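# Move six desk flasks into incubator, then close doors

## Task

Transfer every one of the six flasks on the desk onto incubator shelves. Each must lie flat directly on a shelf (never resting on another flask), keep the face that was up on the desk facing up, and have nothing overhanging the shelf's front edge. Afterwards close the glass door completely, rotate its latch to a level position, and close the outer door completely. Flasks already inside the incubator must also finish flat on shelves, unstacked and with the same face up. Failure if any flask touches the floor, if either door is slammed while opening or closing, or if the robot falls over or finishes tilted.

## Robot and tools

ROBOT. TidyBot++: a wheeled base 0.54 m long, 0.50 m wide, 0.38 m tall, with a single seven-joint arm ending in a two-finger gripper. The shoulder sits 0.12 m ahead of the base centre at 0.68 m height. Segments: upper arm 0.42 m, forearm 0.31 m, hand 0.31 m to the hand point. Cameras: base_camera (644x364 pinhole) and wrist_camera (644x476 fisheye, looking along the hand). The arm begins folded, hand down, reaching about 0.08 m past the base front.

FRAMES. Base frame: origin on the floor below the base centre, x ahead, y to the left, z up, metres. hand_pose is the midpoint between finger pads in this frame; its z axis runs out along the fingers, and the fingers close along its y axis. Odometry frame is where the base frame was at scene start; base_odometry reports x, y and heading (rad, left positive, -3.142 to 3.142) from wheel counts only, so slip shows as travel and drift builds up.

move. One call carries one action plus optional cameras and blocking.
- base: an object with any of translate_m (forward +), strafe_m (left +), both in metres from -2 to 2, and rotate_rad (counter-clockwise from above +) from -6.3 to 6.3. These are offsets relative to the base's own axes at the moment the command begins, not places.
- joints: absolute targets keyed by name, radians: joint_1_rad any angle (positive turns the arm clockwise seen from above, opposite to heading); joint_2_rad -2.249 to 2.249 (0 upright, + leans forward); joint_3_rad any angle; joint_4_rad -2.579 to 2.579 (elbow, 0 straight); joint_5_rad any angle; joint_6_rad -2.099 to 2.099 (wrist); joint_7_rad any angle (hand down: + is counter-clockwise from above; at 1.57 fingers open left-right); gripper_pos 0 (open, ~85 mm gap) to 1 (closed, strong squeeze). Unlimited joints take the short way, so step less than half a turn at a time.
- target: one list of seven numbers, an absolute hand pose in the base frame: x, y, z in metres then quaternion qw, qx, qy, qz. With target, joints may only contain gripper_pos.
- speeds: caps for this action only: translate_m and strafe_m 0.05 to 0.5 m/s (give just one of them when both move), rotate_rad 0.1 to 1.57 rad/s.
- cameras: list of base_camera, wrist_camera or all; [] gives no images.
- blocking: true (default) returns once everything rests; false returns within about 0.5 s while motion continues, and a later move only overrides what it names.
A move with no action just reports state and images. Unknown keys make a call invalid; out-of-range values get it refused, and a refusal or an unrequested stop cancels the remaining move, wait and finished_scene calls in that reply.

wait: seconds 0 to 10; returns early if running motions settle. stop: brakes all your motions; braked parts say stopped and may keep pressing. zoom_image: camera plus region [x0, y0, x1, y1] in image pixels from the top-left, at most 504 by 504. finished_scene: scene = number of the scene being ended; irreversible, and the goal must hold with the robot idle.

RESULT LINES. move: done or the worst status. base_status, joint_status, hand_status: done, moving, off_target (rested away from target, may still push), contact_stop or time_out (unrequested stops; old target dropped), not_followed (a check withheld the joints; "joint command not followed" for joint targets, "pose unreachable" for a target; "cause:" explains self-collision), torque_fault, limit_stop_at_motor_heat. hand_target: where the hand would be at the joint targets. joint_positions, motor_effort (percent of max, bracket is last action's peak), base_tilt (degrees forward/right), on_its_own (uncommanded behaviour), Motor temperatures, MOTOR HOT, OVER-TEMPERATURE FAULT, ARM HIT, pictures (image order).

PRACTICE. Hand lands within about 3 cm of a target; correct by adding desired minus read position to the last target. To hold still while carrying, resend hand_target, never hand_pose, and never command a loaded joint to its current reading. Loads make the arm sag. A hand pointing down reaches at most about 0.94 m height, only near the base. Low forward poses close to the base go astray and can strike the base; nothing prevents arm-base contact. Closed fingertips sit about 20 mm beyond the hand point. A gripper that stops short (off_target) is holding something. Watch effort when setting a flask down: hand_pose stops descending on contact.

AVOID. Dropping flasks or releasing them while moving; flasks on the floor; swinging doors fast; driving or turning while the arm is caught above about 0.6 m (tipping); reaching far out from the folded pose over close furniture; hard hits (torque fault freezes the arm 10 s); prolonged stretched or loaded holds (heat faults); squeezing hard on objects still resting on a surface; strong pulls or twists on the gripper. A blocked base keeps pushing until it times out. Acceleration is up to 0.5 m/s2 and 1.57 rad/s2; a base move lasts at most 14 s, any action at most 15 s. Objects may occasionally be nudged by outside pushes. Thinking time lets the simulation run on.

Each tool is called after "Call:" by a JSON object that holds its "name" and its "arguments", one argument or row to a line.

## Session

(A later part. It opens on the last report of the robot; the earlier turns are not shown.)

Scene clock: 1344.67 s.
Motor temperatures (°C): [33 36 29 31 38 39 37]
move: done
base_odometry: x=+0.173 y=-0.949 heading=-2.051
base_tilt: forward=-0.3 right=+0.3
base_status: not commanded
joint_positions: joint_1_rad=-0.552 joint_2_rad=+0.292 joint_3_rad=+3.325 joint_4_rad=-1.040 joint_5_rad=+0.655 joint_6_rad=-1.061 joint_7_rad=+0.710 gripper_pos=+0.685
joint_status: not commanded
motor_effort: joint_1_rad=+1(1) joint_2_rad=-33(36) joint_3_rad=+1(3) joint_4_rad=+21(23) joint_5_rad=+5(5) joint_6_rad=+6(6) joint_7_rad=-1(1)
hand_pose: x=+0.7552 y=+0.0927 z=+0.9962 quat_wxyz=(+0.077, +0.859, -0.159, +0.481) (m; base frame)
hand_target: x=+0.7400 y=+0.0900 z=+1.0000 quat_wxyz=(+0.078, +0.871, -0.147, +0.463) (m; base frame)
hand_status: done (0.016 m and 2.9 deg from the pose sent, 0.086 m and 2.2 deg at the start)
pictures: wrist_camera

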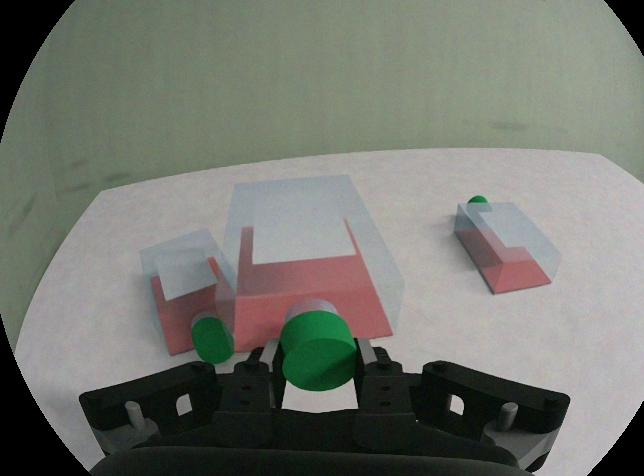

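Call:
{"name": "move", "arguments": {
  "base": {"translate_m":-0.4},
  "speeds": {"translate_m":0.3},
  "cameras": []
}}

Call:
{"name": "move", "arguments": {
  "target": [0.62, 0, 1.04, 0, 0.883, 0, 0.469],
  "cameras": ["wrist_camera"]
}}

Call:
{"name": "move", "arguments": {
  "base": {"rotate_rad":-1.542},
  "speeds": {"rotate_rad":0.7},
  "cameras": []
}}

Call:
{"name": "move", "arguments": {
  "base": {"translate_m":0.6,"strafe_m":-1.104},
  "speeds": {"strafe_m":0.35},
  "cameras": ["base_camera"]
}}

Scene clock: 1363.70 s.
Motor temperatures (°C): [33 36 29 31 38 39 37]
move: done
base_odometry: x=+0.358 y=-0.594 heading=-2.051
base_tilt: forward=-0.2 right=+0.2
base_status: done
joint_positions: joint_1_rad=-0.549 joint_2_rad=+0.287 joint_3_rad=+3.323 joint_4_rad=-1.040 joint_5_rad=+0.655 joint_6_rad=-1.066 joint_7_rad=+0.710 gripper_pos=+0.685
joint_status: not commanded
motor_effort: joint_1_rad=+1(2) joint_2_rad=-33(38) joint_3_rad=+1(2) joint_4_rad=+21(22) joint_5_rad=+5(6) joint_6_rad=+6(7) joint_7_rad=-1(1)
hand_pose: x=+0.7532 y=+0.0903 z=+0.9982 quat_wxyz=(+0.077, +0.858, -0.161, +0.481) (m; base frame)
hand_target: x=+0.7400 y=+0.0900 z=+1.0000 quat_wxyz=(+0.078, +0.871, -0.147, +0.463) (m; base frame)
hand_status: not commanded
pictures: none
No camera images: "cameras" was empty.

Scene clock: 1365.80 s.
Motor temperatures (°C): [33 36 29 31 38 39 37]
move: done
base_odometry: x=+0.358 y=-0.594 heading=-2.051
base_tilt: forward=-0.3 right=+0.2
base_status: not commanded
joint_positions: joint_1_rad=-0.036 joint_2_rad=-0.099 joint_3_rad=+3.181 joint_4_rad=-1.295 joint_5_rad=+0.051 joint_6_rad=-1.032 joint_7_rad=+1.497 gripper_pos=+0.685
joint_status: not commanded
motor_effort: joint_1_rad=+0(3) joint_2_rad=-18(35) joint_3_rad=+0(3) joint_4_rad=+21(22) joint_5_rad=+0(6) joint_6_rad=+8(9) joint_7_rad=-1(1)
hand_pose: x=+0.6168 y=-0.0152 z=+1.0252 quat_wxyz=(+0.008, +0.897, -0.033, +0.441) (m; base frame)
hand_target: x=+0.6200 y=+0.0000 z=+1.0400 quat_wxyz=(+0.000, +0.883, +0.000, +0.469) (m; base frame)
hand_status: done (0.021 m and 5.3 deg from the pose sent, 0.166 m and 20.7 deg at the start)
pictures: wrist_camera

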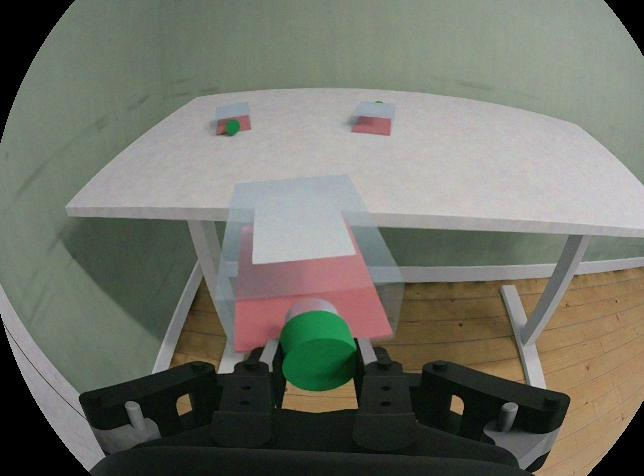

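Scene clock: 1368.73 s.
Motor temperatures (°C): [33 36 29 31 38 39 37]
move: done
base_odometry: x=+0.358 y=-0.594 heading=+2.692
base_tilt: forward=-0.3 right=+0.2
base_status: done
joint_positions: joint_1_rad=-0.025 joint_2_rad=-0.099 joint_3_rad=+3.170 joint_4_rad=-1.297 joint_5_rad=+0.043 joint_6_rad=-1.031 joint_7_rad=+1.499 gripper_pos=+0.685
joint_status: not commanded
motor_effort: joint_1_rad=+0(4) joint_2_rad=-18(20) joint_3_rad=+0(3) joint_4_rad=+22(22) joint_5_rad=+0(1) joint_6_rad=+8(9) joint_7_rad=-1(1)
hand_pose: x=+0.6169 y=-0.0127 z=+1.0249 quat_wxyz=(+0.005, +0.897, -0.032, +0.441) (m; base frame)
hand_target: x=+0.6200 y=+0.0000 z=+1.0400 quat_wxyz=(+0.000, +0.883, +0.000, +0.469) (m; base frame)
hand_status: not commanded
pictures: none
No camera images: "cameras" was empty.

Scene clock: 1373.40 s.
Motor temperatures (°C): [33 36 29 31 38 39 37]
move: done
base_odometry: x=+0.298 y=+0.661 heading=+2.691
base_tilt: forward=-0.3 right=+0.3
base_status: done
joint_positions: joint_1_rad=-0.025 joint_2_rad=-0.100 joint_3_rad=+3.168 joint_4_rad=-1.297 joint_5_rad=+0.041 joint_6_rad=-1.030 joint_7_rad=+1.499 gripper_pos=+0.685
joint_status: not commanded
motor_effort: joint_1_rad=+1(2) joint_2_rad=-19(20) joint_3_rad=+0(3) joint_4_rad=+22(22) joint_5_rad=+0(1) joint_6_rad=+8(9) joint_7_rad=-1(1)
hand_pose: x=+0.6166 y=-0.0116 z=+1.0253 quat_wxyz=(+0.004, +0.897, -0.032, +0.442) (m; base frame)
hand_target: x=+0.6200 y=+0.0000 z=+1.0400 quat_wxyz=(+0.000, +0.883, +0.000, +0.469) (m; base frame)
hand_status: not commanded
pictures: base_camera

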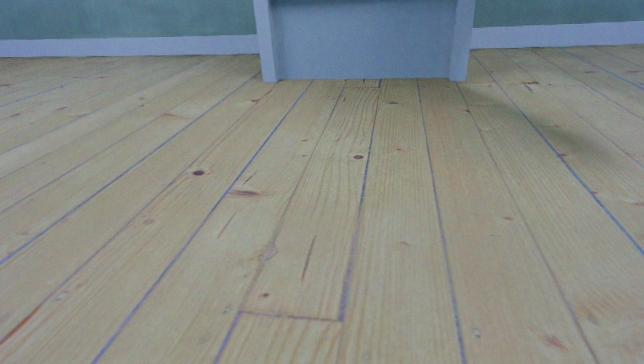

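Call:
{"name": "move", "arguments": {
  "base": {"translate_m":0.63},
  "speeds": {"translate_m":0.3},
  "cameras": []
}}

Call:
{"name": "move", "arguments": {
  "target": [0.73, 0, 0.845, 0.0336, 0.8746, -0.0612, 0.4798]
}}

Scene clock: 1381.30 s.
Motor temperatures (°C): [33 36 29 31 38 39 37]
move: done
base_odometry: x=-0.270 y=+0.936 heading=+2.690
base_tilt: forward=-0.3 right=+0.3
base_status: done
joint_positions: joint_1_rad=-0.025 joint_2_rad=-0.107 joint_3_rad=+3.168 joint_4_rad=-1.299 joint_5_rad=+0.041 joint_6_rad=-1.028 joint_7_rad=+1.500 gripper_pos=+0.685
joint_status: not commanded
motor_effort: joint_1_rad=+1(2) joint_2_rad=-18(23) joint_3_rad=-1(1) joint_4_rad=+21(22) joint_5_rad=+0(1) joint_6_rad=+8(9) joint_7_rad=+0(1)
hand_pose: x=+0.6145 y=-0.0116 z=+1.0285 quat_wxyz=(+0.004, +0.895, -0.032, +0.445) (m; base frame)
hand_target: x=+0.6200 y=+0.0000 z=+1.0400 quat_wxyz=(+0.000, +0.883, +0.000, +0.469) (m; base frame)
hand_status: not commanded
pictures: none
No camera images: "cameras" was empty.

Scene clock: 1383.23 s.
Motor temperatures (°C): [33 36 29 31 38 39 37]
move: done
base_odometry: x=-0.270 y=+0.936 heading=+2.690
base_tilt: forward=-0.2 right=+0.2
base_status: not commanded
joint_positions: joint_1_rad=-0.256 joint_2_rad=+0.115 joint_3_rad=+3.316 joint_4_rad=-1.722 joint_5_rad=+0.477 joint_6_rad=-0.411 joint_7_rad=+1.007 gripper_pos=+0.685
joint_status: not commanded
motor_effort: joint_1_rad=+0(2) joint_2_rad=-27(31) joint_3_rad=+0(1) joint_4_rad=+22(24) joint_5_rad=+2(2) joint_6_rad=+7(9) joint_7_rad=-1(1)
hand_pose: x=+0.7208 y=-0.0028 z=+0.8372 quat_wxyz=(+0.045, +0.887, -0.054, +0.457) (m; base frame)
hand_target: x=+0.7300 y=+0.0000 z=+0.8450 quat_wxyz=(+0.034, +0.875, -0.061, +0.480) (m; base frame)
hand_status: done (0.012 m and 3.3 deg from the pose sent, 0.217 m and 6.7 deg at the start)
pictures: base_camera, wrist_camera

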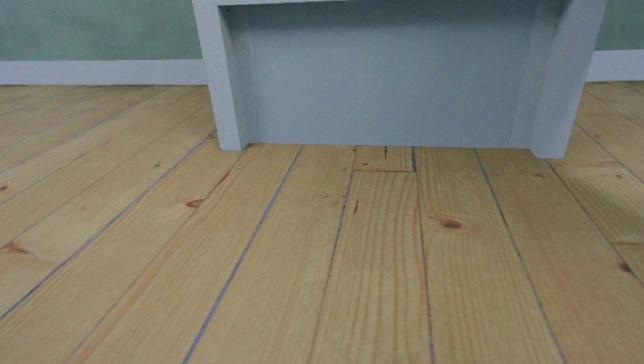

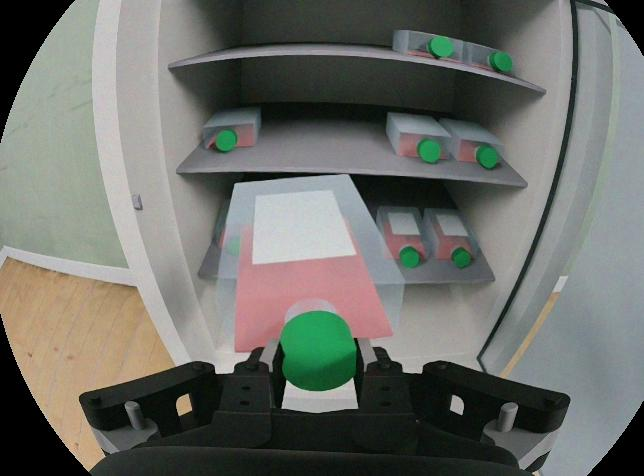

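Call:
{"name": "move", "arguments": {
  "base": {"strafe_m":-0.025},
  "cameras": []
}}

Call:
{"name": "move", "arguments": {
  "base": {"translate_m":0.285},
  "speeds": {"translate_m":0.12}
}}

Scene clock: 1395.17 s.
Motor temperatures (°C): [33 36 29 31 38 39 37]
move: done
base_odometry: x=-0.259 y=+0.959 heading=+2.691
base_tilt: forward=-0.3 right=+0.2
base_status: done
joint_positions: joint_1_rad=-0.263 joint_2_rad=+0.115 joint_3_rad=+3.326 joint_4_rad=-1.722 joint_5_rad=+0.480 joint_6_rad=-0.407 joint_7_rad=+1.006 gripper_pos=+0.685
joint_status: not commanded
motor_effort: joint_1_rad=+0(3) joint_2_rad=-27(29) joint_3_rad=+1(2) joint_4_rad=+22(23) joint_5_rad=+2(2) joint_6_rad=+7(8) joint_7_rad=-1(1)
hand_pose: x=+0.7216 y=-0.0042 z=+0.8384 quat_wxyz=(+0.046, +0.886, -0.054, +0.459) (m; base frame)
hand_target: x=+0.7300 y=+0.0000 z=+0.8450 quat_wxyz=(+0.034, +0.875, -0.061, +0.480) (m; base frame)
hand_status: not commanded
pictures: none
No camera images: "cameras" was empty.

Scene clock: 1398.13 s.
Motor temperatures (°C): [33 36 29 31 38 39 37]
move: done
base_odometry: x=-0.515 y=+1.083 heading=+2.690
base_tilt: forward=-0.2 right=+0.3
base_status: done
joint_positions: joint_1_rad=-0.263 joint_2_rad=+0.116 joint_3_rad=+3.326 joint_4_rad=-1.723 joint_5_rad=+0.480 joint_6_rad=-0.405 joint_7_rad=+1.006 gripper_pos=+0.685
joint_status: not commanded
motor_effort: joint_1_rad=+0(3) joint_2_rad=-27(30) joint_3_rad=+0(2) joint_4_rad=+21(24) joint_5_rad=+2(2) joint_6_rad=+7(8) joint_7_rad=-1(1)
hand_pose: x=+0.7220 y=-0.0039 z=+0.8375 quat_wxyz=(+0.046, +0.886, -0.054, +0.459) (m; base frame)
hand_target: x=+0.7300 y=+0.0000 z=+0.8450 quat_wxyz=(+0.034, +0.875, -0.061, +0.480) (m; base frame)
hand_status: not commanded
pictures: base_camera, wrist_camera

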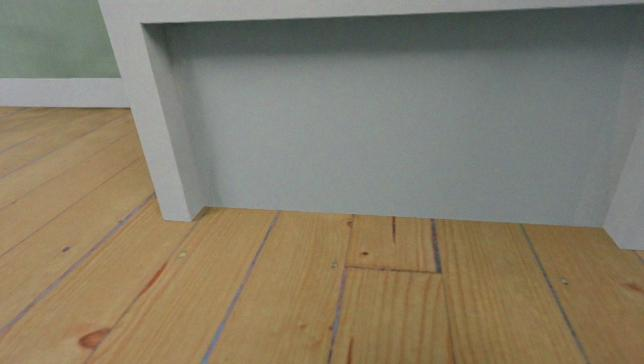

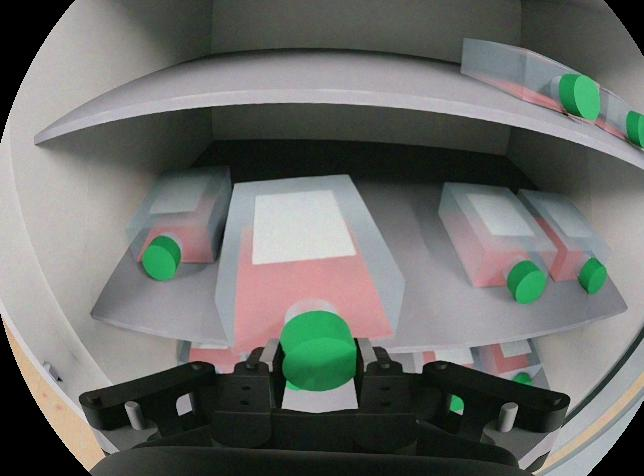

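Call:
{"name": "move", "arguments": {
  "target": [0.80, 0.0, 0.84, 0.0336, 0.8746, -0.0612, 0.4798],
  "cameras": []
}}

Call:
{"name": "move", "arguments": {
  "target": [0.85, 0.0, 0.83, 0.0336, 0.8746, -0.0612, 0.4798],
  "cameras": ["wrist_camera"]
}}

Call:
{"name": "move", "arguments": {
  "target": [0.857, 0.0, 0.81, 0.0336, 0.8746, -0.0612, 0.4798],
  "cameras": []
}}

Call:
{"name": "move", "arguments": {
  "target": [0.857, 0.0, 0.795, 0.0336, 0.8746, -0.0612, 0.4798],
  "cameras": []
}}

Call:
{"name": "move", "arguments": {
  "target": [0.857, 0.0, 0.783, 0.0336, 0.8746, -0.0612, 0.4798],
  "cameras": ["wrist_camera"]
}}

Scene clock: 1410.83 s.
Motor temperatures (°C): [33 36 29 31 38 39 37]
move: done
base_odometry: x=-0.515 y=+1.083 heading=+2.690
base_tilt: forward=-0.3 right=+0.3
base_status: not commanded
joint_positions: joint_1_rad=-0.297 joint_2_rad=+0.276 joint_3_rad=+3.432 joint_4_rad=-1.572 joint_5_rad=+0.301 joint_6_rad=-0.402 joint_7_rad=+1.107 gripper_pos=+0.685
joint_status: not commanded
motor_effort: joint_1_rad=+1(2) joint_2_rad=-32(35) joint_3_rad=+1(2) joint_4_rad=+22(23) joint_5_rad=+2(2) joint_6_rad=+8(8) joint_7_rad=-1(1)
hand_pose: x=+0.7818 y=-0.0127 z=+0.8185 quat_wxyz=(+0.042, +0.888, -0.083, +0.450) (m; base frame)
hand_target: x=+0.8000 y=+0.0000 z=+0.8400 quat_wxyz=(+0.034, +0.875, -0.061, +0.480) (m; base frame)
hand_status: done (0.031 m and 4.7 deg from the pose sent, 0.078 m and 3.2 deg at the start)
pictures: none
No camera images: "cameras" was empty.

Scene clock: 1411.93 s.
Motor temperatures (°C): [33 36 29 31 38 39 37]
move: done
base_odometry: x=-0.515 y=+1.083 heading=+2.690
base_tilt: forward=-0.3 right=+0.3
base_status: not commanded
joint_positions: joint_1_rad=-0.284 joint_2_rad=+0.399 joint_3_rad=+3.432 joint_4_rad=-1.425 joint_5_rad=+0.199 joint_6_rad=-0.402 joint_7_rad=+1.187 gripper_pos=+0.685
joint_status: not commanded
motor_effort: joint_1_rad=+0(1) joint_2_rad=-37(40) joint_3_rad=+1(3) joint_4_rad=+21(23) joint_5_rad=+1(2) joint_6_rad=+7(8) joint_7_rad=-1(1)
hand_pose: x=+0.8355 y=+0.0030 z=+0.8145 quat_wxyz=(+0.035, +0.885, -0.075, +0.458) (m; base frame)
hand_target: x=+0.8500 y=+0.0000 z=+0.8300 quat_wxyz=(+0.034, +0.875, -0.061, +0.480) (m; base frame)
hand_status: done (0.021 m and 3.2 deg from the pose sent, 0.070 m and 4.7 deg at the start)
pictures: wrist_camera

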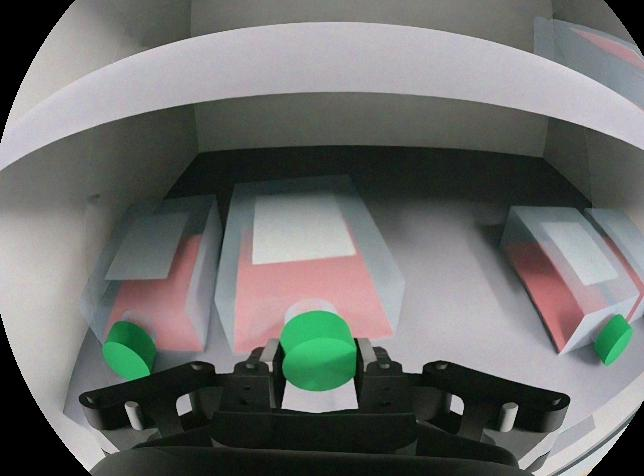

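Scene clock: 1412.70 s.
Motor temperatures (°C): [33 36 29 31 38 39 37]
move: done
base_odometry: x=-0.515 y=+1.083 heading=+2.690
base_tilt: forward=-0.2 right=+0.2
base_status: not commanded
joint_positions: joint_1_rad=-0.284 joint_2_rad=+0.427 joint_3_rad=+3.448 joint_4_rad=-1.425 joint_5_rad=+0.164 joint_6_rad=-0.362 joint_7_rad=+1.204 gripper_pos=+0.685
joint_status: not commanded
motor_effort: joint_1_rad=+1(2) joint_2_rad=-38(40) joint_3_rad=+3(3) joint_4_rad=+21(23) joint_5_rad=+1(1) joint_6_rad=+8(8) joint_7_rad=-1(1)
hand_pose: x=+0.8459 y=+0.0015 z=+0.8049 quat_wxyz=(+0.031, +0.882, -0.078, +0.463) (m; base frame)
hand_target: x=+0.8570 y=+0.0000 z=+0.8100 quat_wxyz=(+0.034, +0.875, -0.061, +0.480) (m; base frame)
hand_status: done (0.012 m and 2.8 deg from the pose sent, 0.022 m and 3.2 deg at the start)
pictures: none
No camera images: "cameras" was empty.

Scene clock: 1413.47 s.
Motor temperatures (°C): [33 36 29 31 38 39 37]
move: done
base_odometry: x=-0.515 y=+1.083 heading=+2.690
base_tilt: forward=-0.3 right=+0.3
base_status: not commanded
joint_positions: joint_1_rad=-0.291 joint_2_rad=+0.436 joint_3_rad=+3.468 joint_4_rad=-1.444 joint_5_rad=+0.140 joint_6_rad=-0.323 joint_7_rad=+1.217 gripper_pos=+0.685
joint_status: not commanded
motor_effort: joint_1_rad=+0(3) joint_2_rad=-39(39) joint_3_rad=+3(3) joint_4_rad=+23(23) joint_5_rad=+1(1) joint_6_rad=+8(8) joint_7_rad=-1(1)
hand_pose: x=+0.8487 y=-0.0006 z=+0.7985 quat_wxyz=(+0.030, +0.880, -0.079, +0.468) (m; base frame)
hand_target: x=+0.8570 y=+0.0000 z=+0.7950 quat_wxyz=(+0.034, +0.875, -0.061, +0.480) (m; base frame)
hand_status: done (0.009 m and 2.6 deg from the pose sent, 0.015 m and 2.8 deg at the start)
pictures: none
No camera images: "cameras" was empty.

Scene clock: 1414.10 s.
Motor temperatures (°C): [33 36 29 31 38 39 37]
move: done
base_odometry: x=-0.515 y=+1.083 heading=+2.690
base_tilt: forward=-0.2 right=+0.3
base_status: not commanded
joint_positions: joint_1_rad=-0.298 joint_2_rad=+0.440 joint_3_rad=+3.486 joint_4_rad=-1.463 joint_5_rad=+0.117 joint_6_rad=-0.285 joint_7_rad=+1.232 gripper_pos=+0.685
joint_status: not commanded
motor_effort: joint_1_rad=+1(1) joint_2_rad=-38(39) joint_3_rad=+2(4) joint_4_rad=+21(22) joint_5_rad=+1(1) joint_6_rad=+8(8) joint_7_rad=-1(1)
hand_pose: x=+0.8506 y=-0.0031 z=+0.7953 quat_wxyz=(+0.028, +0.876, -0.080, +0.475) (m; base frame)
hand_target: x=+0.8570 y=+0.0000 z=+0.7830 quat_wxyz=(+0.034, +0.875, -0.061, +0.480) (m; base frame)
hand_status: done (0.014 m and 2.4 deg from the pose sent, 0.018 m and 2.6 deg at the start)
pictures: wrist_camera

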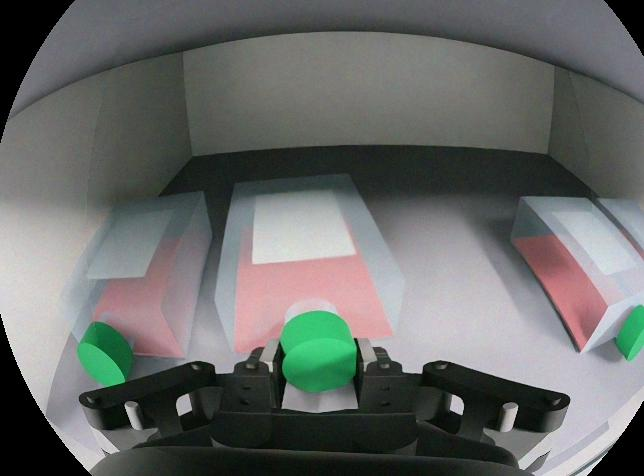

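Call:
{"name": "move", "arguments": {
  "target": [0.857, 0.0, 0.773, 0.0336, 0.8746, -0.0612, 0.4798],
  "cameras": ["wrist_camera"]
}}

Call:
{"name": "move", "arguments": {
  "target": [0.857, 0.0, 0.784, 0.0336, 0.8746, -0.0612, 0.4798],
  "joints": {"gripper_pos":0.45},
  "cameras": ["wrist_camera"]
}}

Call:
{"name": "move", "arguments": {
  "base": {"translate_m":-0.25},
  "speeds": {"translate_m":0.12},
  "cameras": ["wrist_camera"]
}}

Scene clock: 1418.77 s.
Motor temperatures (°C): [33 36 29 31 38 39 37]
move: done
base_odometry: x=-0.515 y=+1.083 heading=+2.690
base_tilt: forward=-0.3 right=+0.2
base_status: not commanded
joint_positions: joint_1_rad=-0.305 joint_2_rad=+0.442 joint_3_rad=+3.500 joint_4_rad=-1.478 joint_5_rad=+0.095 joint_6_rad=-0.253 joint_7_rad=+1.247 gripper_pos=+0.685
joint_status: not commanded
motor_effort: joint_1_rad=+0(2) joint_2_rad=-36(38) joint_3_rad=+3(4) joint_4_rad=+20(21) joint_5_rad=+0(1) joint_6_rad=+7(8) joint_7_rad=-1(1)
hand_pose: x=+0.8524 y=-0.0039 z=+0.7948 quat_wxyz=(+0.026, +0.872, -0.081, +0.482) (m; base frame)
hand_target: x=+0.8570 y=+0.0000 z=+0.7730 quat_wxyz=(+0.034, +0.875, -0.061, +0.480) (m; base frame)
hand_status: done (0.023 m and 2.4 deg from the pose sent, 0.023 m and 2.4 deg at the start)
pictures: wrist_camera

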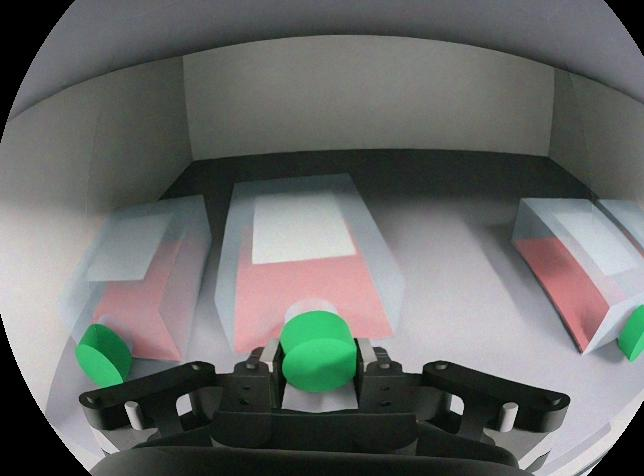

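Scene clock: 1419.60 s.
Motor temperatures (°C): [33 36 29 31 38 39 37]
move: done
base_odometry: x=-0.515 y=+1.083 heading=+2.690
base_tilt: forward=-0.3 right=+0.3
base_status: not commanded
joint_positions: joint_1_rad=-0.305 joint_2_rad=+0.443 joint_3_rad=+3.500 joint_4_rad=-1.477 joint_5_rad=+0.095 joint_6_rad=-0.253 joint_7_rad=+1.247 gripper_pos=+0.450
joint_status: all done
motor_effort: joint_1_rad=+0(1) joint_2_rad=-38(38) joint_3_rad=+3(3) joint_4_rad=+21(21) joint_5_rad=+0(1) joint_6_rad=+8(8) joint_7_rad=-1(1)
hand_pose: x=+0.8526 y=-0.0039 z=+0.7943 quat_wxyz=(+0.026, +0.872, -0.080, +0.481) (m; base frame)
hand_target: x=+0.8570 y=+0.0000 z=+0.7840 quat_wxyz=(+0.034, +0.875, -0.061, +0.480) (m; base frame)
hand_status: done (0.012 m and 2.4 deg from the pose sent, 0.012 m and 2.4 deg at the start)
pictures: wrist_camera

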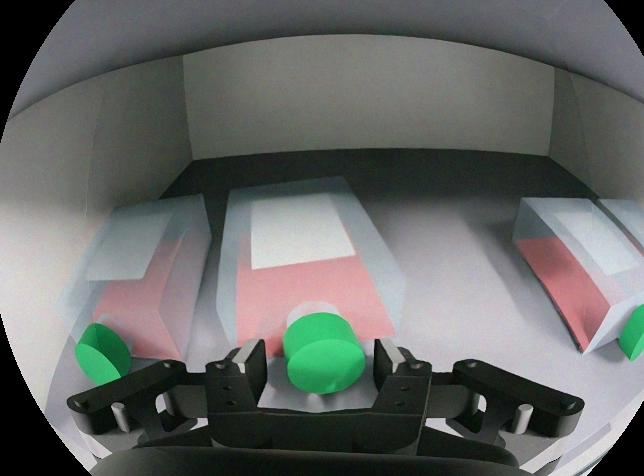

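Scene clock: 1422.27 s.
Motor temperatures (°C): [33 36 29 31 38 39 37]
move: done
base_odometry: x=-0.290 y=+0.974 heading=+2.690
base_tilt: forward=-0.3 right=+0.3
base_status: done
joint_positions: joint_1_rad=-0.305 joint_2_rad=+0.446 joint_3_rad=+3.500 joint_4_rad=-1.477 joint_5_rad=+0.095 joint_6_rad=-0.253 joint_7_rad=+1.247 gripper_pos=+0.450
joint_status: not commanded
motor_effort: joint_1_rad=+1(3) joint_2_rad=-37(39) joint_3_rad=+2(4) joint_4_rad=+20(22) joint_5_rad=+0(1) joint_6_rad=+8(8) joint_7_rad=-1(1)
hand_pose: x=+0.8530 y=-0.0038 z=+0.7927 quat_wxyz=(+0.027, +0.873, -0.080, +0.481) (m; base frame)
hand_target: x=+0.8570 y=+0.0000 z=+0.7840 quat_wxyz=(+0.034, +0.875, -0.061, +0.480) (m; base frame)
hand_status: not commanded
pictures: wrist_camera

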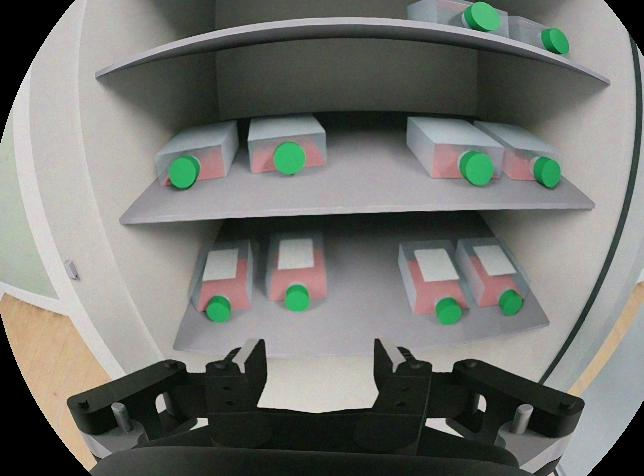

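Call:
{"name": "move", "arguments": {
  "base": {"translate_m":-0.45},
  "speeds": {"translate_m":0.35},
  "cameras": []
}}

Call:
{"name": "move", "arguments": {
  "base": {"rotate_rad":1.542},
  "target": [0.62, 0, 1.06, 0, 0.883, 0, 0.469],
  "cameras": []
}}

Call:
{"name": "move", "arguments": {
  "base": {"translate_m":1.5,"strafe_m":0.956},
  "joints": {"gripper_pos":0},
  "cameras": ["wrist_camera"]
}}

Scene clock: 1436.07 s.
Motor temperatures (°C): [33 36 29 31 38 39 37]
move: done
base_odometry: x=+0.115 y=+0.778 heading=+2.690
base_tilt: forward=-0.3 right=+0.3
base_status: done
joint_positions: joint_1_rad=-0.305 joint_2_rad=+0.450 joint_3_rad=+3.500 joint_4_rad=-1.477 joint_5_rad=+0.095 joint_6_rad=-0.253 joint_7_rad=+1.247 gripper_pos=+0.450
joint_status: not commanded
motor_effort: joint_1_rad=+1(2) joint_2_rad=-38(40) joint_3_rad=+2(4) joint_4_rad=+21(22) joint_5_rad=+0(1) joint_6_rad=+7(8) joint_7_rad=-1(1)
hand_pose: x=+0.8534 y=-0.0037 z=+0.7897 quat_wxyz=(+0.027, +0.874, -0.080, +0.479) (m; base frame)
hand_target: x=+0.8570 y=+0.0000 z=+0.7840 quat_wxyz=(+0.034, +0.875, -0.061, +0.480) (m; base frame)
hand_status: not commanded
pictures: none
No camera images: "cameras" was empty.

Scene clock: 1438.57 s.
Motor temperatures (°C): [33 36 29 31 38 39 37]
move: done
base_odometry: x=+0.115 y=+0.778 heading=-2.052
base_tilt: forward=-0.2 right=+0.3
base_status: done
joint_positions: joint_1_rad=-0.036 joint_2_rad=-0.083 joint_3_rad=+3.167 joint_4_rad=-1.250 joint_5_rad=+0.041 joint_6_rad=-0.975 joint_7_rad=+1.499 gripper_pos=+0.450
joint_status: not commanded
motor_effort: joint_1_rad=+1(5) joint_2_rad=-19(41) joint_3_rad=-1(3) joint_4_rad=+20(23) joint_5_rad=+0(2) joint_6_rad=+8(8) joint_7_rad=-1(1)
hand_pose: x=+0.6355 y=-0.0042 z=+1.0565 quat_wxyz=(-0.001, +0.877, -0.025, +0.480) (m; base frame)
hand_target: x=+0.6200 y=+0.0000 z=+1.0600 quat_wxyz=(+0.000, +0.883, +0.000, +0.469) (m; base frame)
hand_status: done (0.016 m and 3.2 deg from the pose sent, 0.357 m and 9.8 deg at the start)
pictures: none
No camera images: "cameras" was empty.

Scene clock: 1443.53 s.
Motor temperatures (°C): [33 36 29 31 38 39 37]
move: done
base_odometry: x=+0.268 y=-0.994 heading=-2.051
base_tilt: forward=-0.3 right=+0.2
base_status: done
joint_positions: joint_1_rad=-0.032 joint_2_rad=-0.089 joint_3_rad=+3.167 joint_4_rad=-1.249 joint_5_rad=+0.040 joint_6_rad=-0.978 joint_7_rad=+1.499 gripper_pos=+0.000
joint_status: all done
motor_effort: joint_1_rad=+0(3) joint_2_rad=-18(23) joint_3_rad=-1(2) joint_4_rad=+20(22) joint_5_rad=+0(1) joint_6_rad=+7(8) joint_7_rad=-1(1)
hand_pose: x=+0.6325 y=-0.0062 z=+1.0596 quat_wxyz=(+0.000, +0.876, -0.027, +0.481) (m; base frame)
hand_target: x=+0.6200 y=+0.0000 z=+1.0600 quat_wxyz=(+0.000, +0.883, +0.000, +0.469) (m; base frame)
hand_status: not commanded
pictures: wrist_camera

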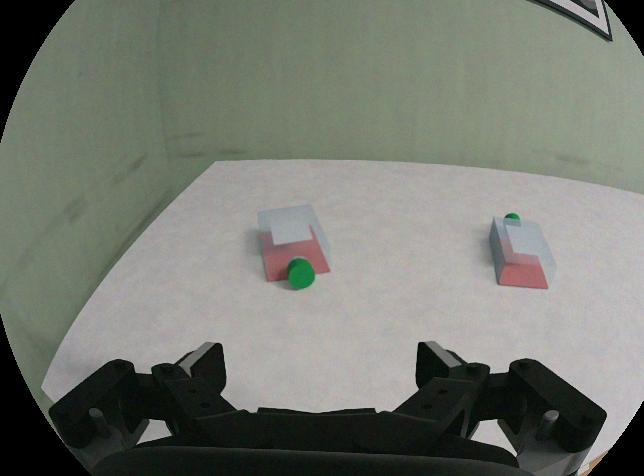

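Call:
{"name": "move", "arguments": {
  "base": {"translate_m":0.1},
  "target": [0.71, 0.02, 0.97, -0.0204, 0.882, 0.0385, 0.4685],
  "speeds": {"translate_m":0.15},
  "cameras": ["wrist_camera"]
}}

Call:
{"name": "move", "arguments": {
  "target": [0.765, 0.025, 0.925, -0.0204, 0.882, 0.0385, 0.4685],
  "cameras": ["wrist_camera"]
}}

Scene clock: 1454.57 s.
Motor temperatures (°C): [33 36 29 31 38 39 37]
move: done
base_odometry: x=+0.222 y=-1.083 heading=-2.051
base_tilt: forward=-0.3 right=+0.2
base_status: done
joint_positions: joint_1_rad=-0.020 joint_2_rad=+0.060 joint_3_rad=+3.167 joint_4_rad=-1.369 joint_5_rad=-0.074 joint_6_rad=-0.793 joint_7_rad=+1.644 gripper_pos=+0.000
joint_status: not commanded
motor_effort: joint_1_rad=+0(2) joint_2_rad=-26(32) joint_3_rad=+0(2) joint_4_rad=+21(24) joint_5_rad=+0(1) joint_6_rad=+7(8) joint_7_rad=-1(1)
hand_pose: x=+0.7034 y=+0.0152 z=+0.9584 quat_wxyz=(-0.017, +0.895, +0.019, +0.445) (m; base frame)
hand_target: x=+0.7100 y=+0.0200 z=+0.9700 quat_wxyz=(-0.020, +0.882, +0.039, +0.469) (m; base frame)
hand_status: done (0.014 m and 3.9 deg from the pose sent, 0.121 m and 8.0 deg at the start)
pictures: wrist_camera

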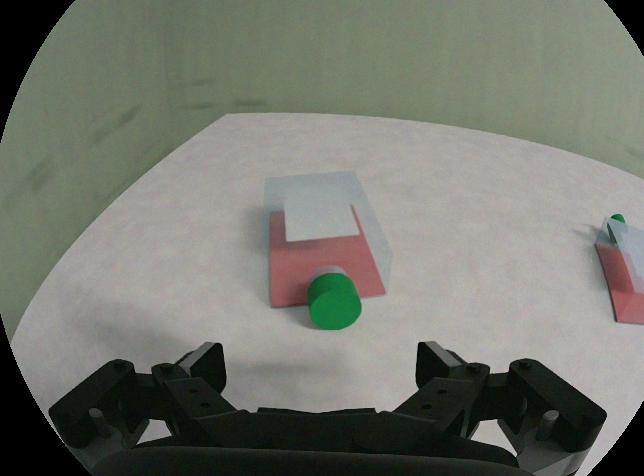

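Scene clock: 1455.87 s.
Motor temperatures (°C): [33 36 29 31 38 39 37]
move: done
base_odometry: x=+0.222 y=-1.083 heading=-2.051
base_tilt: forward=-0.2 right=+0.2
base_status: not commanded
joint_positions: joint_1_rad=-0.001 joint_2_rad=+0.172 joint_3_rad=+3.136 joint_4_rad=-1.369 joint_5_rad=-0.075 joint_6_rad=-0.669 joint_7_rad=+1.644 gripper_pos=+0.000
joint_status: not commanded
motor_effort: joint_1_rad=+1(2) joint_2_rad=-29(33) joint_3_rad=-1(2) joint_4_rad=+22(23) joint_5_rad=-1(1) joint_6_rad=+7(8) joint_7_rad=-1(1)
hand_pose: x=+0.7550 y=+0.0198 z=+0.9207 quat_wxyz=(-0.019, +0.893, +0.020, +0.450) (m; base frame)
hand_target: x=+0.7650 y=+0.0250 z=+0.9250 quat_wxyz=(-0.020, +0.882, +0.039, +0.469) (m; base frame)
hand_status: done (0.012 m and 3.3 deg from the pose sent, 0.071 m and 3.9 deg at the start)
pictures: wrist_camera

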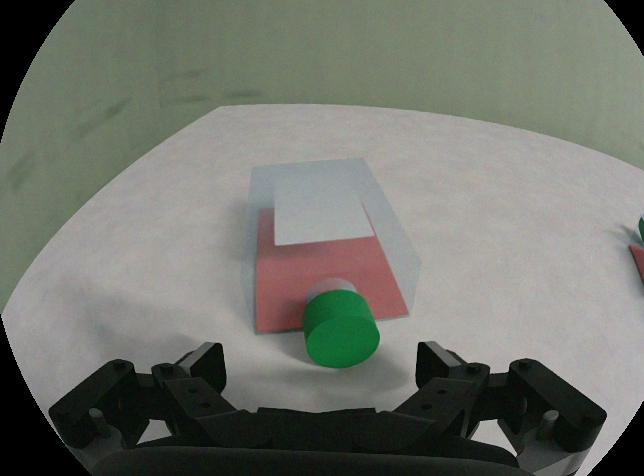

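Call:
{"name": "move", "arguments": {
  "target": [0.786, 0.017, 0.922, -0.0531, 0.8773, 0.1, 0.466],
  "cameras": ["wrist_camera"]
}}

Scene clock: 1463.60 s.
Motor temperatures (°C): [33 36 29 31 38 39 37]
move: done
base_odometry: x=+0.222 y=-1.083 heading=-2.051
base_tilt: forward=-0.2 right=+0.3
base_status: not commanded
joint_positions: joint_1_rad=+0.189 joint_2_rad=+0.234 joint_3_rad=+3.020 joint_4_rad=-1.319 joint_5_rad=-0.310 joint_6_rad=-0.668 joint_7_rad=+1.978 gripper_pos=+0.000
joint_status: not commanded
motor_effort: joint_1_rad=+0(2) joint_2_rad=-31(32) joint_3_rad=-2(3) joint_4_rad=+21(23) joint_5_rad=-2(2) joint_6_rad=+6(8) joint_7_rad=-1(1)
hand_pose: x=+0.7787 y=+0.0068 z=+0.9207 quat_wxyz=(-0.044, +0.882, +0.077, +0.462) (m; base frame)
hand_target: x=+0.7860 y=+0.0170 z=+0.9220 quat_wxyz=(-0.053, +0.877, +0.100, +0.466) (m; base frame)
hand_status: done (0.013 m and 3.0 deg from the pose sent, 0.031 m and 10.3 deg at the start)
pictures: wrist_camera

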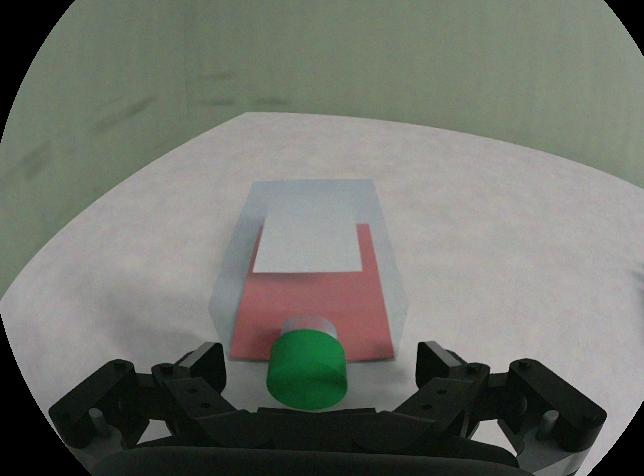

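Call:
{"name": "move", "arguments": {
  "target": [0.783, 0.027, 0.918, -0.0531, 0.8773, 0.1, 0.466],
  "cameras": ["wrist_camera"]
}}

Call:
{"name": "move", "arguments": {
  "joints": {"gripper_pos":1},
  "cameras": ["wrist_camera"]
}}

Call:
{"name": "move", "arguments": {
  "target": [0.75, 0.02, 1.0, -0.0531, 0.8773, 0.1, 0.466],
  "cameras": ["wrist_camera"]
}}

Scene clock: 1468.87 s.
Motor temperatures (°C): [33 36 29 31 38 39 37]
move: done
base_odometry: x=+0.222 y=-1.083 heading=-2.051
base_tilt: forward=-0.2 right=+0.3
base_status: not commanded
joint_positions: joint_1_rad=+0.185 joint_2_rad=+0.234 joint_3_rad=+3.019 joint_4_rad=-1.321 joint_5_rad=-0.312 joint_6_rad=-0.668 joint_7_rad=+1.980 gripper_pos=+0.000
joint_status: not commanded
motor_effort: joint_1_rad=+0(2) joint_2_rad=-31(32) joint_3_rad=-1(2) joint_4_rad=+22(22) joint_5_rad=-2(2) joint_6_rad=+7(7) joint_7_rad=+0(1)
hand_pose: x=+0.7784 y=+0.0104 z=+0.9200 quat_wxyz=(-0.045, +0.882, +0.079, +0.462) (m; base frame)
hand_target: x=+0.7830 y=+0.0270 z=+0.9180 quat_wxyz=(-0.053, +0.877, +0.100, +0.466) (m; base frame)
hand_status: done (0.017 m and 2.7 deg from the pose sent, 0.021 m and 3.0 deg at the start)
pictures: wrist_camera

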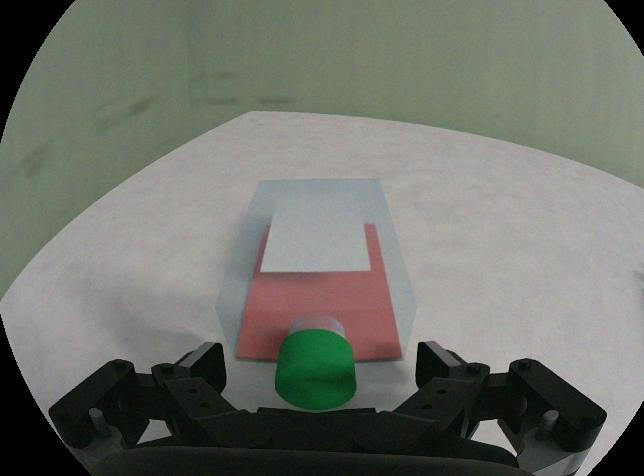

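Scene clock: 1469.97 s.
Motor temperatures (°C): [33 36 29 31 38 39 37]
move: off_target
base_odometry: x=+0.222 y=-1.083 heading=-2.051
base_tilt: forward=-0.2 right=+0.2
base_status: not commanded
joint_positions: joint_1_rad=+0.185 joint_2_rad=+0.234 joint_3_rad=+3.019 joint_4_rad=-1.320 joint_5_rad=-0.312 joint_6_rad=-0.668 joint_7_rad=+1.980 gripper_pos=+0.682
joint_status: gripper_pos off_target (ended at +0.682, target +1.000)
motor_effort: joint_1_rad=+0(1) joint_2_rad=-29(32) joint_3_rad=-1(3) joint_4_rad=+21(22) joint_5_rad=-1(2) joint_6_rad=+6(7) joint_7_rad=-1(1)
hand_pose: x=+0.7784 y=+0.0104 z=+0.9202 quat_wxyz=(-0.045, +0.882, +0.079, +0.462) (m; base frame)
hand_target: x=+0.7830 y=+0.0270 z=+0.9180 quat_wxyz=(-0.053, +0.877, +0.100, +0.466) (m; base frame)
hand_status: not commanded
pictures: wrist_camera

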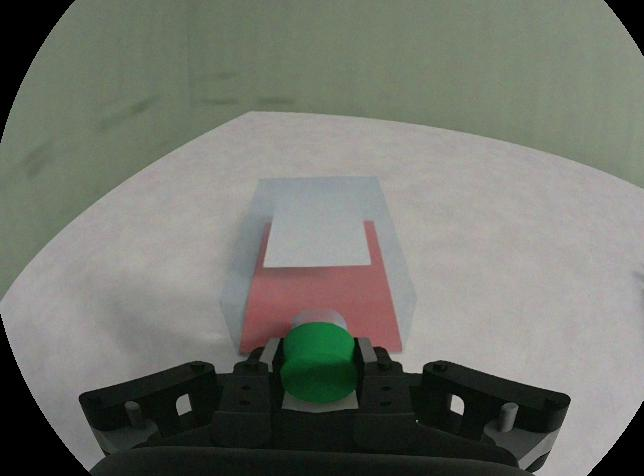

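Scene clock: 1471.43 s.
Motor temperatures (°C): [33 36 29 31 38 39 37]
move: done
base_odometry: x=+0.222 y=-1.083 heading=-2.051
base_tilt: forward=-0.3 right=+0.2
base_status: not commanded
joint_positions: joint_1_rad=+0.160 joint_2_rad=+0.204 joint_3_rad=+3.071 joint_4_rad=-1.151 joint_5_rad=-0.312 joint_6_rad=-0.845 joint_7_rad=+1.980 gripper_pos=+0.682
joint_status: not commanded
motor_effort: joint_1_rad=+1(1) joint_2_rad=-31(34) joint_3_rad=-2(3) joint_4_rad=+22(24) joint_5_rad=-2(3) joint_6_rad=+8(8) joint_7_rad=-1(1)
hand_pose: x=+0.7631 y=+0.0098 z=+0.9903 quat_wxyz=(-0.041, +0.875, +0.097, +0.473) (m; base frame)
hand_target: x=+0.7500 y=+0.0200 z=+1.0000 quat_wxyz=(-0.053, +0.877, +0.100, +0.466) (m; base frame)
hand_status: done (0.019 m and 1.6 deg from the pose sent, 0.085 m and 2.6 deg at the start)
pictures: wrist_camera

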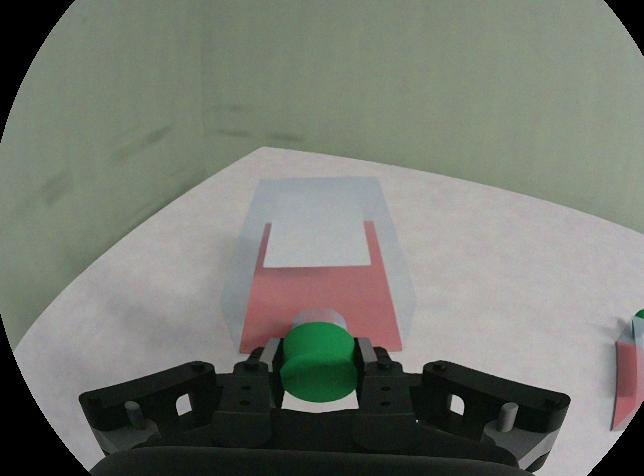

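Call:
{"name": "move", "arguments": {
  "base": {"translate_m":-0.4},
  "speeds": {"translate_m":0.3},
  "cameras": []
}}

Call:
{"name": "move", "arguments": {
  "target": [0.62, 0, 1.04, 0, 0.883, 0, 0.469],
  "cameras": []
}}

Call:
{"name": "move", "arguments": {
  "base": {"rotate_rad":-1.541},
  "speeds": {"rotate_rad":0.7},
  "cameras": []
}}

Call:
{"name": "move", "arguments": {
  "base": {"translate_m":0.6,"strafe_m":-1.083},
  "speeds": {"strafe_m":0.35},
  "cameras": ["base_camera"]
}}

Call:
{"name": "move", "arguments": {
  "base": {"translate_m":0.73},
  "speeds": {"translate_m":0.3}
}}

Scene clock: 1483.83 s.
Motor temperatures (°C): [33 36 29 31 38 39 37]
move: done
base_odometry: x=+0.407 y=-0.728 heading=-2.050
base_tilt: forward=-0.3 right=+0.3
base_status: done
joint_positions: joint_1_rad=+0.154 joint_2_rad=+0.195 joint_3_rad=+3.075 joint_4_rad=-1.151 joint_5_rad=-0.312 joint_6_rad=-0.851 joint_7_rad=+1.980 gripper_pos=+0.682
joint_status: not commanded
motor_effort: joint_1_rad=+0(3) joint_2_rad=-31(36) joint_3_rad=-1(4) joint_4_rad=+22(23) joint_5_rad=-2(3) joint_6_rad=+8(9) joint_7_rad=-1(1)
hand_pose: x=+0.7595 y=+0.0126 z=+0.9944 quat_wxyz=(-0.041, +0.874, +0.100, +0.474) (m; base frame)
hand_target: x=+0.7500 y=+0.0200 z=+1.0000 quat_wxyz=(-0.053, +0.877, +0.100, +0.466) (m; base frame)
hand_status: not commanded
pictures: none
No camera images: "cameras" was empty.

Scene clock: 1485.57 s.
Motor temperatures (°C): [33 36 29 31 38 39 37]
move: done
base_odometry: x=+0.407 y=-0.728 heading=-2.050
base_tilt: forward=-0.2 right=+0.3
base_status: not commanded
joint_positions: joint_1_rad=+0.000 joint_2_rad=-0.110 joint_3_rad=+3.139 joint_4_rad=-1.295 joint_5_rad=-0.049 joint_6_rad=-0.913 joint_7_rad=+1.648 gripper_pos=+0.682
joint_status: not commanded
motor_effort: joint_1_rad=+1(2) joint_2_rad=-18(34) joint_3_rad=+0(2) joint_4_rad=+21(23) joint_5_rad=+0(3) joint_6_rad=+8(9) joint_7_rad=-1(1)
hand_pose: x=+0.6330 y=+0.0147 z=+1.0617 quat_wxyz=(-0.006, +0.866, +0.031, +0.499) (m; base frame)
hand_target: x=+0.6200 y=+0.0000 z=+1.0400 quat_wxyz=(+0.000, +0.883, +0.000, +0.469) (m; base frame)
hand_status: done (0.029 m and 5.3 deg from the pose sent, 0.147 m and 12.4 deg at the start)
pictures: none
No camera images: "cameras" was empty.

Scene clock: 1488.50 s.
Motor temperatures (°C): [33 36 29 31 38 39 37]
move: done
base_odometry: x=+0.407 y=-0.728 heading=+2.693
base_tilt: forward=-0.3 right=+0.3
base_status: done
joint_positions: joint_1_rad=-0.009 joint_2_rad=-0.110 joint_3_rad=+3.152 joint_4_rad=-1.296 joint_5_rad=-0.041 joint_6_rad=-0.914 joint_7_rad=+1.646 gripper_pos=+0.682
joint_status: not commanded
motor_effort: joint_1_rad=+0(4) joint_2_rad=-18(20) joint_3_rad=+0(3) joint_4_rad=+21(22) joint_5_rad=-1(2) joint_6_rad=+8(9) joint_7_rad=+0(1)
hand_pose: x=+0.6331 y=+0.0102 z=+1.0610 quat_wxyz=(-0.002, +0.867, +0.029, +0.498) (m; base frame)
hand_target: x=+0.6200 y=+0.0000 z=+1.0400 quat_wxyz=(+0.000, +0.883, +0.000, +0.469) (m; base frame)
hand_status: not commanded
pictures: none
No camera images: "cameras" was empty.

Scene clock: 1493.13 s.
Motor temperatures (°C): [33 36 29 31 38 39 37]
move: done
base_odometry: x=+0.336 y=+0.508 heading=+2.692
base_tilt: forward=-0.3 right=+0.3
base_status: done
joint_positions: joint_1_rad=-0.010 joint_2_rad=-0.110 joint_3_rad=+3.153 joint_4_rad=-1.296 joint_5_rad=-0.040 joint_6_rad=-0.915 joint_7_rad=+1.646 gripper_pos=+0.682
joint_status: not commanded
motor_effort: joint_1_rad=+1(3) joint_2_rad=-18(20) joint_3_rad=+0(3) joint_4_rad=+22(22) joint_5_rad=+0(1) joint_6_rad=+8(9) joint_7_rad=-1(1)
hand_pose: x=+0.6328 y=+0.0103 z=+1.0605 quat_wxyz=(-0.002, +0.867, +0.029, +0.497) (m; base frame)
hand_target: x=+0.6200 y=+0.0000 z=+1.0400 quat_wxyz=(+0.000, +0.883, +0.000, +0.469) (m; base frame)
hand_status: not commanded
pictures: base_camera

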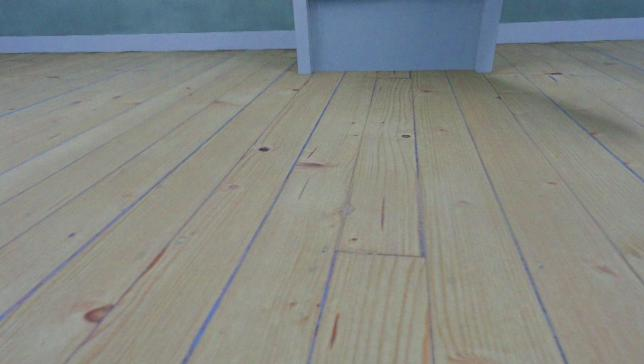

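Scene clock: 1496.50 s.
Motor temperatures (°C): [33 35 29 31 38 39 37]
move: done
base_odometry: x=-0.322 y=+0.826 heading=+2.691
base_tilt: forward=-0.3 right=+0.3
base_status: done
joint_positions: joint_1_rad=-0.010 joint_2_rad=-0.112 joint_3_rad=+3.153 joint_4_rad=-1.298 joint_5_rad=-0.040 joint_6_rad=-0.917 joint_7_rad=+1.646 gripper_pos=+0.682
joint_status: not commanded
motor_effort: joint_1_rad=+1(2) joint_2_rad=-18(23) joint_3_rad=+0(2) joint_4_rad=+22(22) joint_5_rad=+0(1) joint_6_rad=+9(9) joint_7_rad=-1(1)
hand_pose: x=+0.6318 y=+0.0103 z=+1.0603 quat_wxyz=(-0.001, +0.867, +0.029, +0.497) (m; base frame)
hand_target: x=+0.6200 y=+0.0000 z=+1.0400 quat_wxyz=(+0.000, +0.883, +0.000, +0.469) (m; base frame)
hand_status: not commanded
pictures: base_camera, wrist_camera

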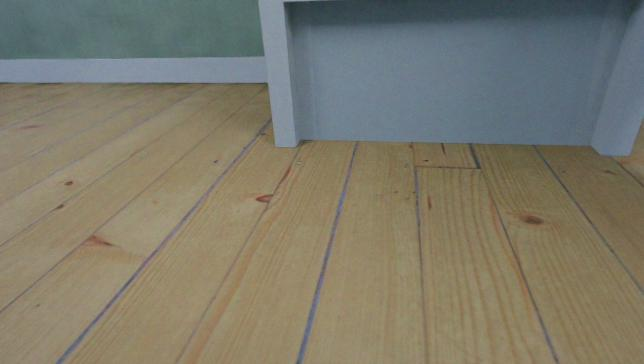

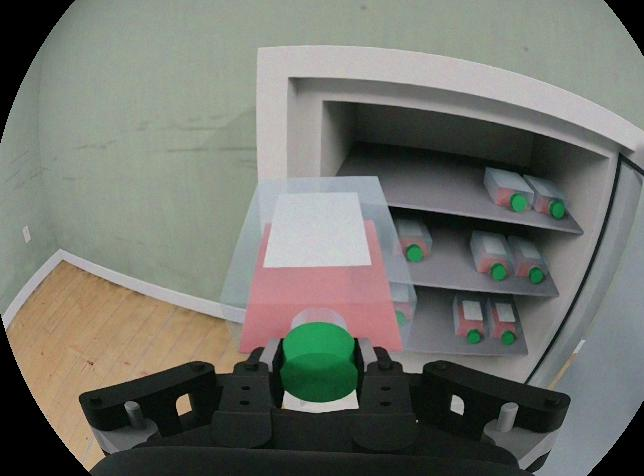

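Call:
{"name": "move", "arguments": {
  "target": [0.73, 0, 0.99, 0, 0.883, 0, 0.469],
  "cameras": []
}}

Call:
{"name": "move", "arguments": {
  "base": {"translate_m":0.14},
  "speeds": {"translate_m":0.12}
}}

Scene clock: 1514.23 s.
Motor temperatures (°C): [33 35 29 31 38 39 37]
move: done
base_odometry: x=-0.322 y=+0.826 heading=+2.691
base_tilt: forward=-0.3 right=+0.3
base_status: not commanded
joint_positions: joint_1_rad=-0.010 joint_2_rad=+0.111 joint_3_rad=+3.153 joint_4_rad=-1.281 joint_5_rad=-0.040 joint_6_rad=-0.860 joint_7_rad=+1.646 gripper_pos=+0.682
joint_status: not commanded
motor_effort: joint_1_rad=+1(1) joint_2_rad=-28(32) joint_3_rad=-1(2) joint_4_rad=+22(24) joint_5_rad=+0(1) joint_6_rad=+7(9) joint_7_rad=-1(1)
hand_pose: x=+0.7170 y=+0.0105 z=+0.9598 quat_wxyz=(-0.002, +0.902, +0.028, +0.430) (m; base frame)
hand_target: x=+0.7300 y=+0.0000 z=+0.9900 quat_wxyz=(+0.000, +0.883, +0.000, +0.469) (m; base frame)
hand_status: done (0.034 m and 5.9 deg from the pose sent, 0.121 m and 4.9 deg at the start)
pictures: none
No camera images: "cameras" was empty.

Scene clock: 1516.00 s.
Motor temperatures (°C): [33 35 29 31 38 39 37]
move: done
base_odometry: x=-0.448 y=+0.887 heading=+2.691
base_tilt: forward=-0.2 right=+0.3
base_status: done
joint_positions: joint_1_rad=-0.010 joint_2_rad=+0.112 joint_3_rad=+3.153 joint_4_rad=-1.281 joint_5_rad=-0.040 joint_6_rad=-0.858 joint_7_rad=+1.646 gripper_pos=+0.682
joint_status: not commanded
motor_effort: joint_1_rad=+0(2) joint_2_rad=-27(31) joint_3_rad=-1(3) joint_4_rad=+22(23) joint_5_rad=+0(1) joint_6_rad=+7(9) joint_7_rad=-1(1)
hand_pose: x=+0.7175 y=+0.0103 z=+0.9600 quat_wxyz=(-0.002, +0.902, +0.028, +0.431) (m; base frame)
hand_target: x=+0.7300 y=+0.0000 z=+0.9900 quat_wxyz=(+0.000, +0.883, +0.000, +0.469) (m; base frame)
hand_status: not commanded
pictures: base_camera, wrist_camera

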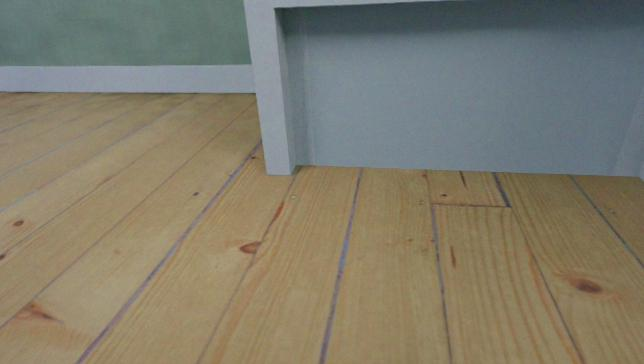

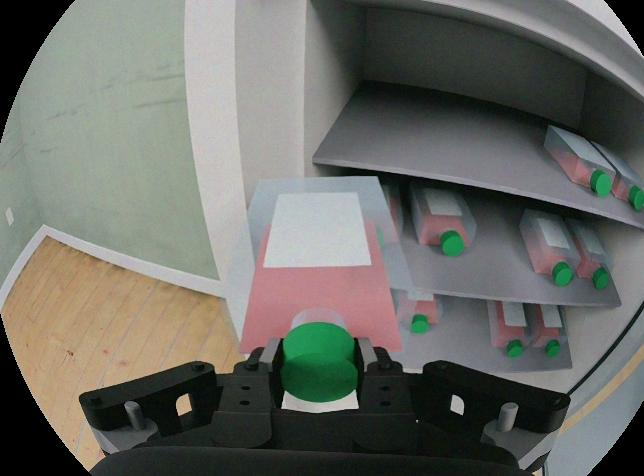

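Call:
{"name": "move", "arguments": {
  "base": {"strafe_m":-0.048},
  "target": [0.735, -0.01, 1.02, 0, 0.874, 0, 0.486]
}}

Scene clock: 1520.33 s.
Motor temperatures (°C): [33 35 29 31 38 39 37]
move: done
base_odometry: x=-0.427 y=+0.931 heading=+2.692
base_tilt: forward=-0.3 right=+0.3
base_status: done
joint_positions: joint_1_rad=+0.004 joint_2_rad=+0.112 joint_3_rad=+3.169 joint_4_rad=-1.201 joint_5_rad=-0.040 joint_6_rad=-0.858 joint_7_rad=+1.646 gripper_pos=+0.682
joint_status: not commanded
motor_effort: joint_1_rad=+1(4) joint_2_rad=-27(30) joint_3_rad=-1(3) joint_4_rad=+22(24) joint_5_rad=+0(1) joint_6_rad=+8(9) joint_7_rad=-1(1)
hand_pose: x=+0.7273 y=-0.0072 z=+1.0043 quat_wxyz=(+0.007, +0.884, +0.016, +0.467) (m; base frame)
hand_target: x=+0.7350 y=-0.0100 z=+1.0200 quat_wxyz=(+0.000, +0.874, +0.000, +0.486) (m; base frame)
hand_status: done (0.018 m and 3.2 deg from the pose sent, 0.066 m and 7.8 deg at the start)
pictures: base_camera, wrist_camera

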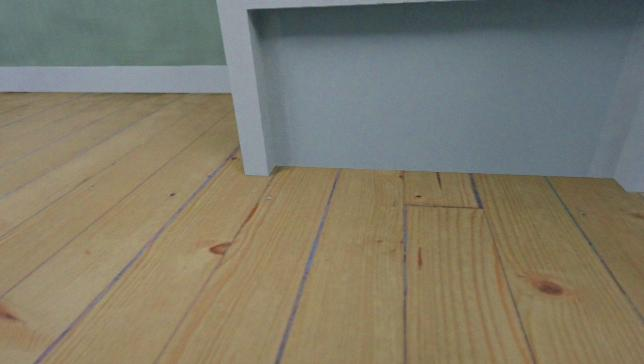

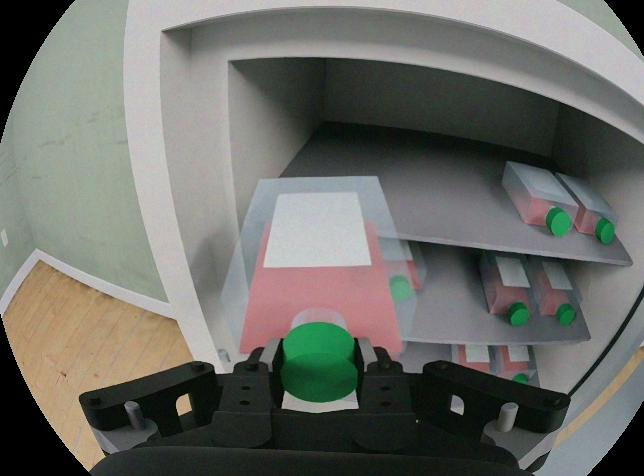

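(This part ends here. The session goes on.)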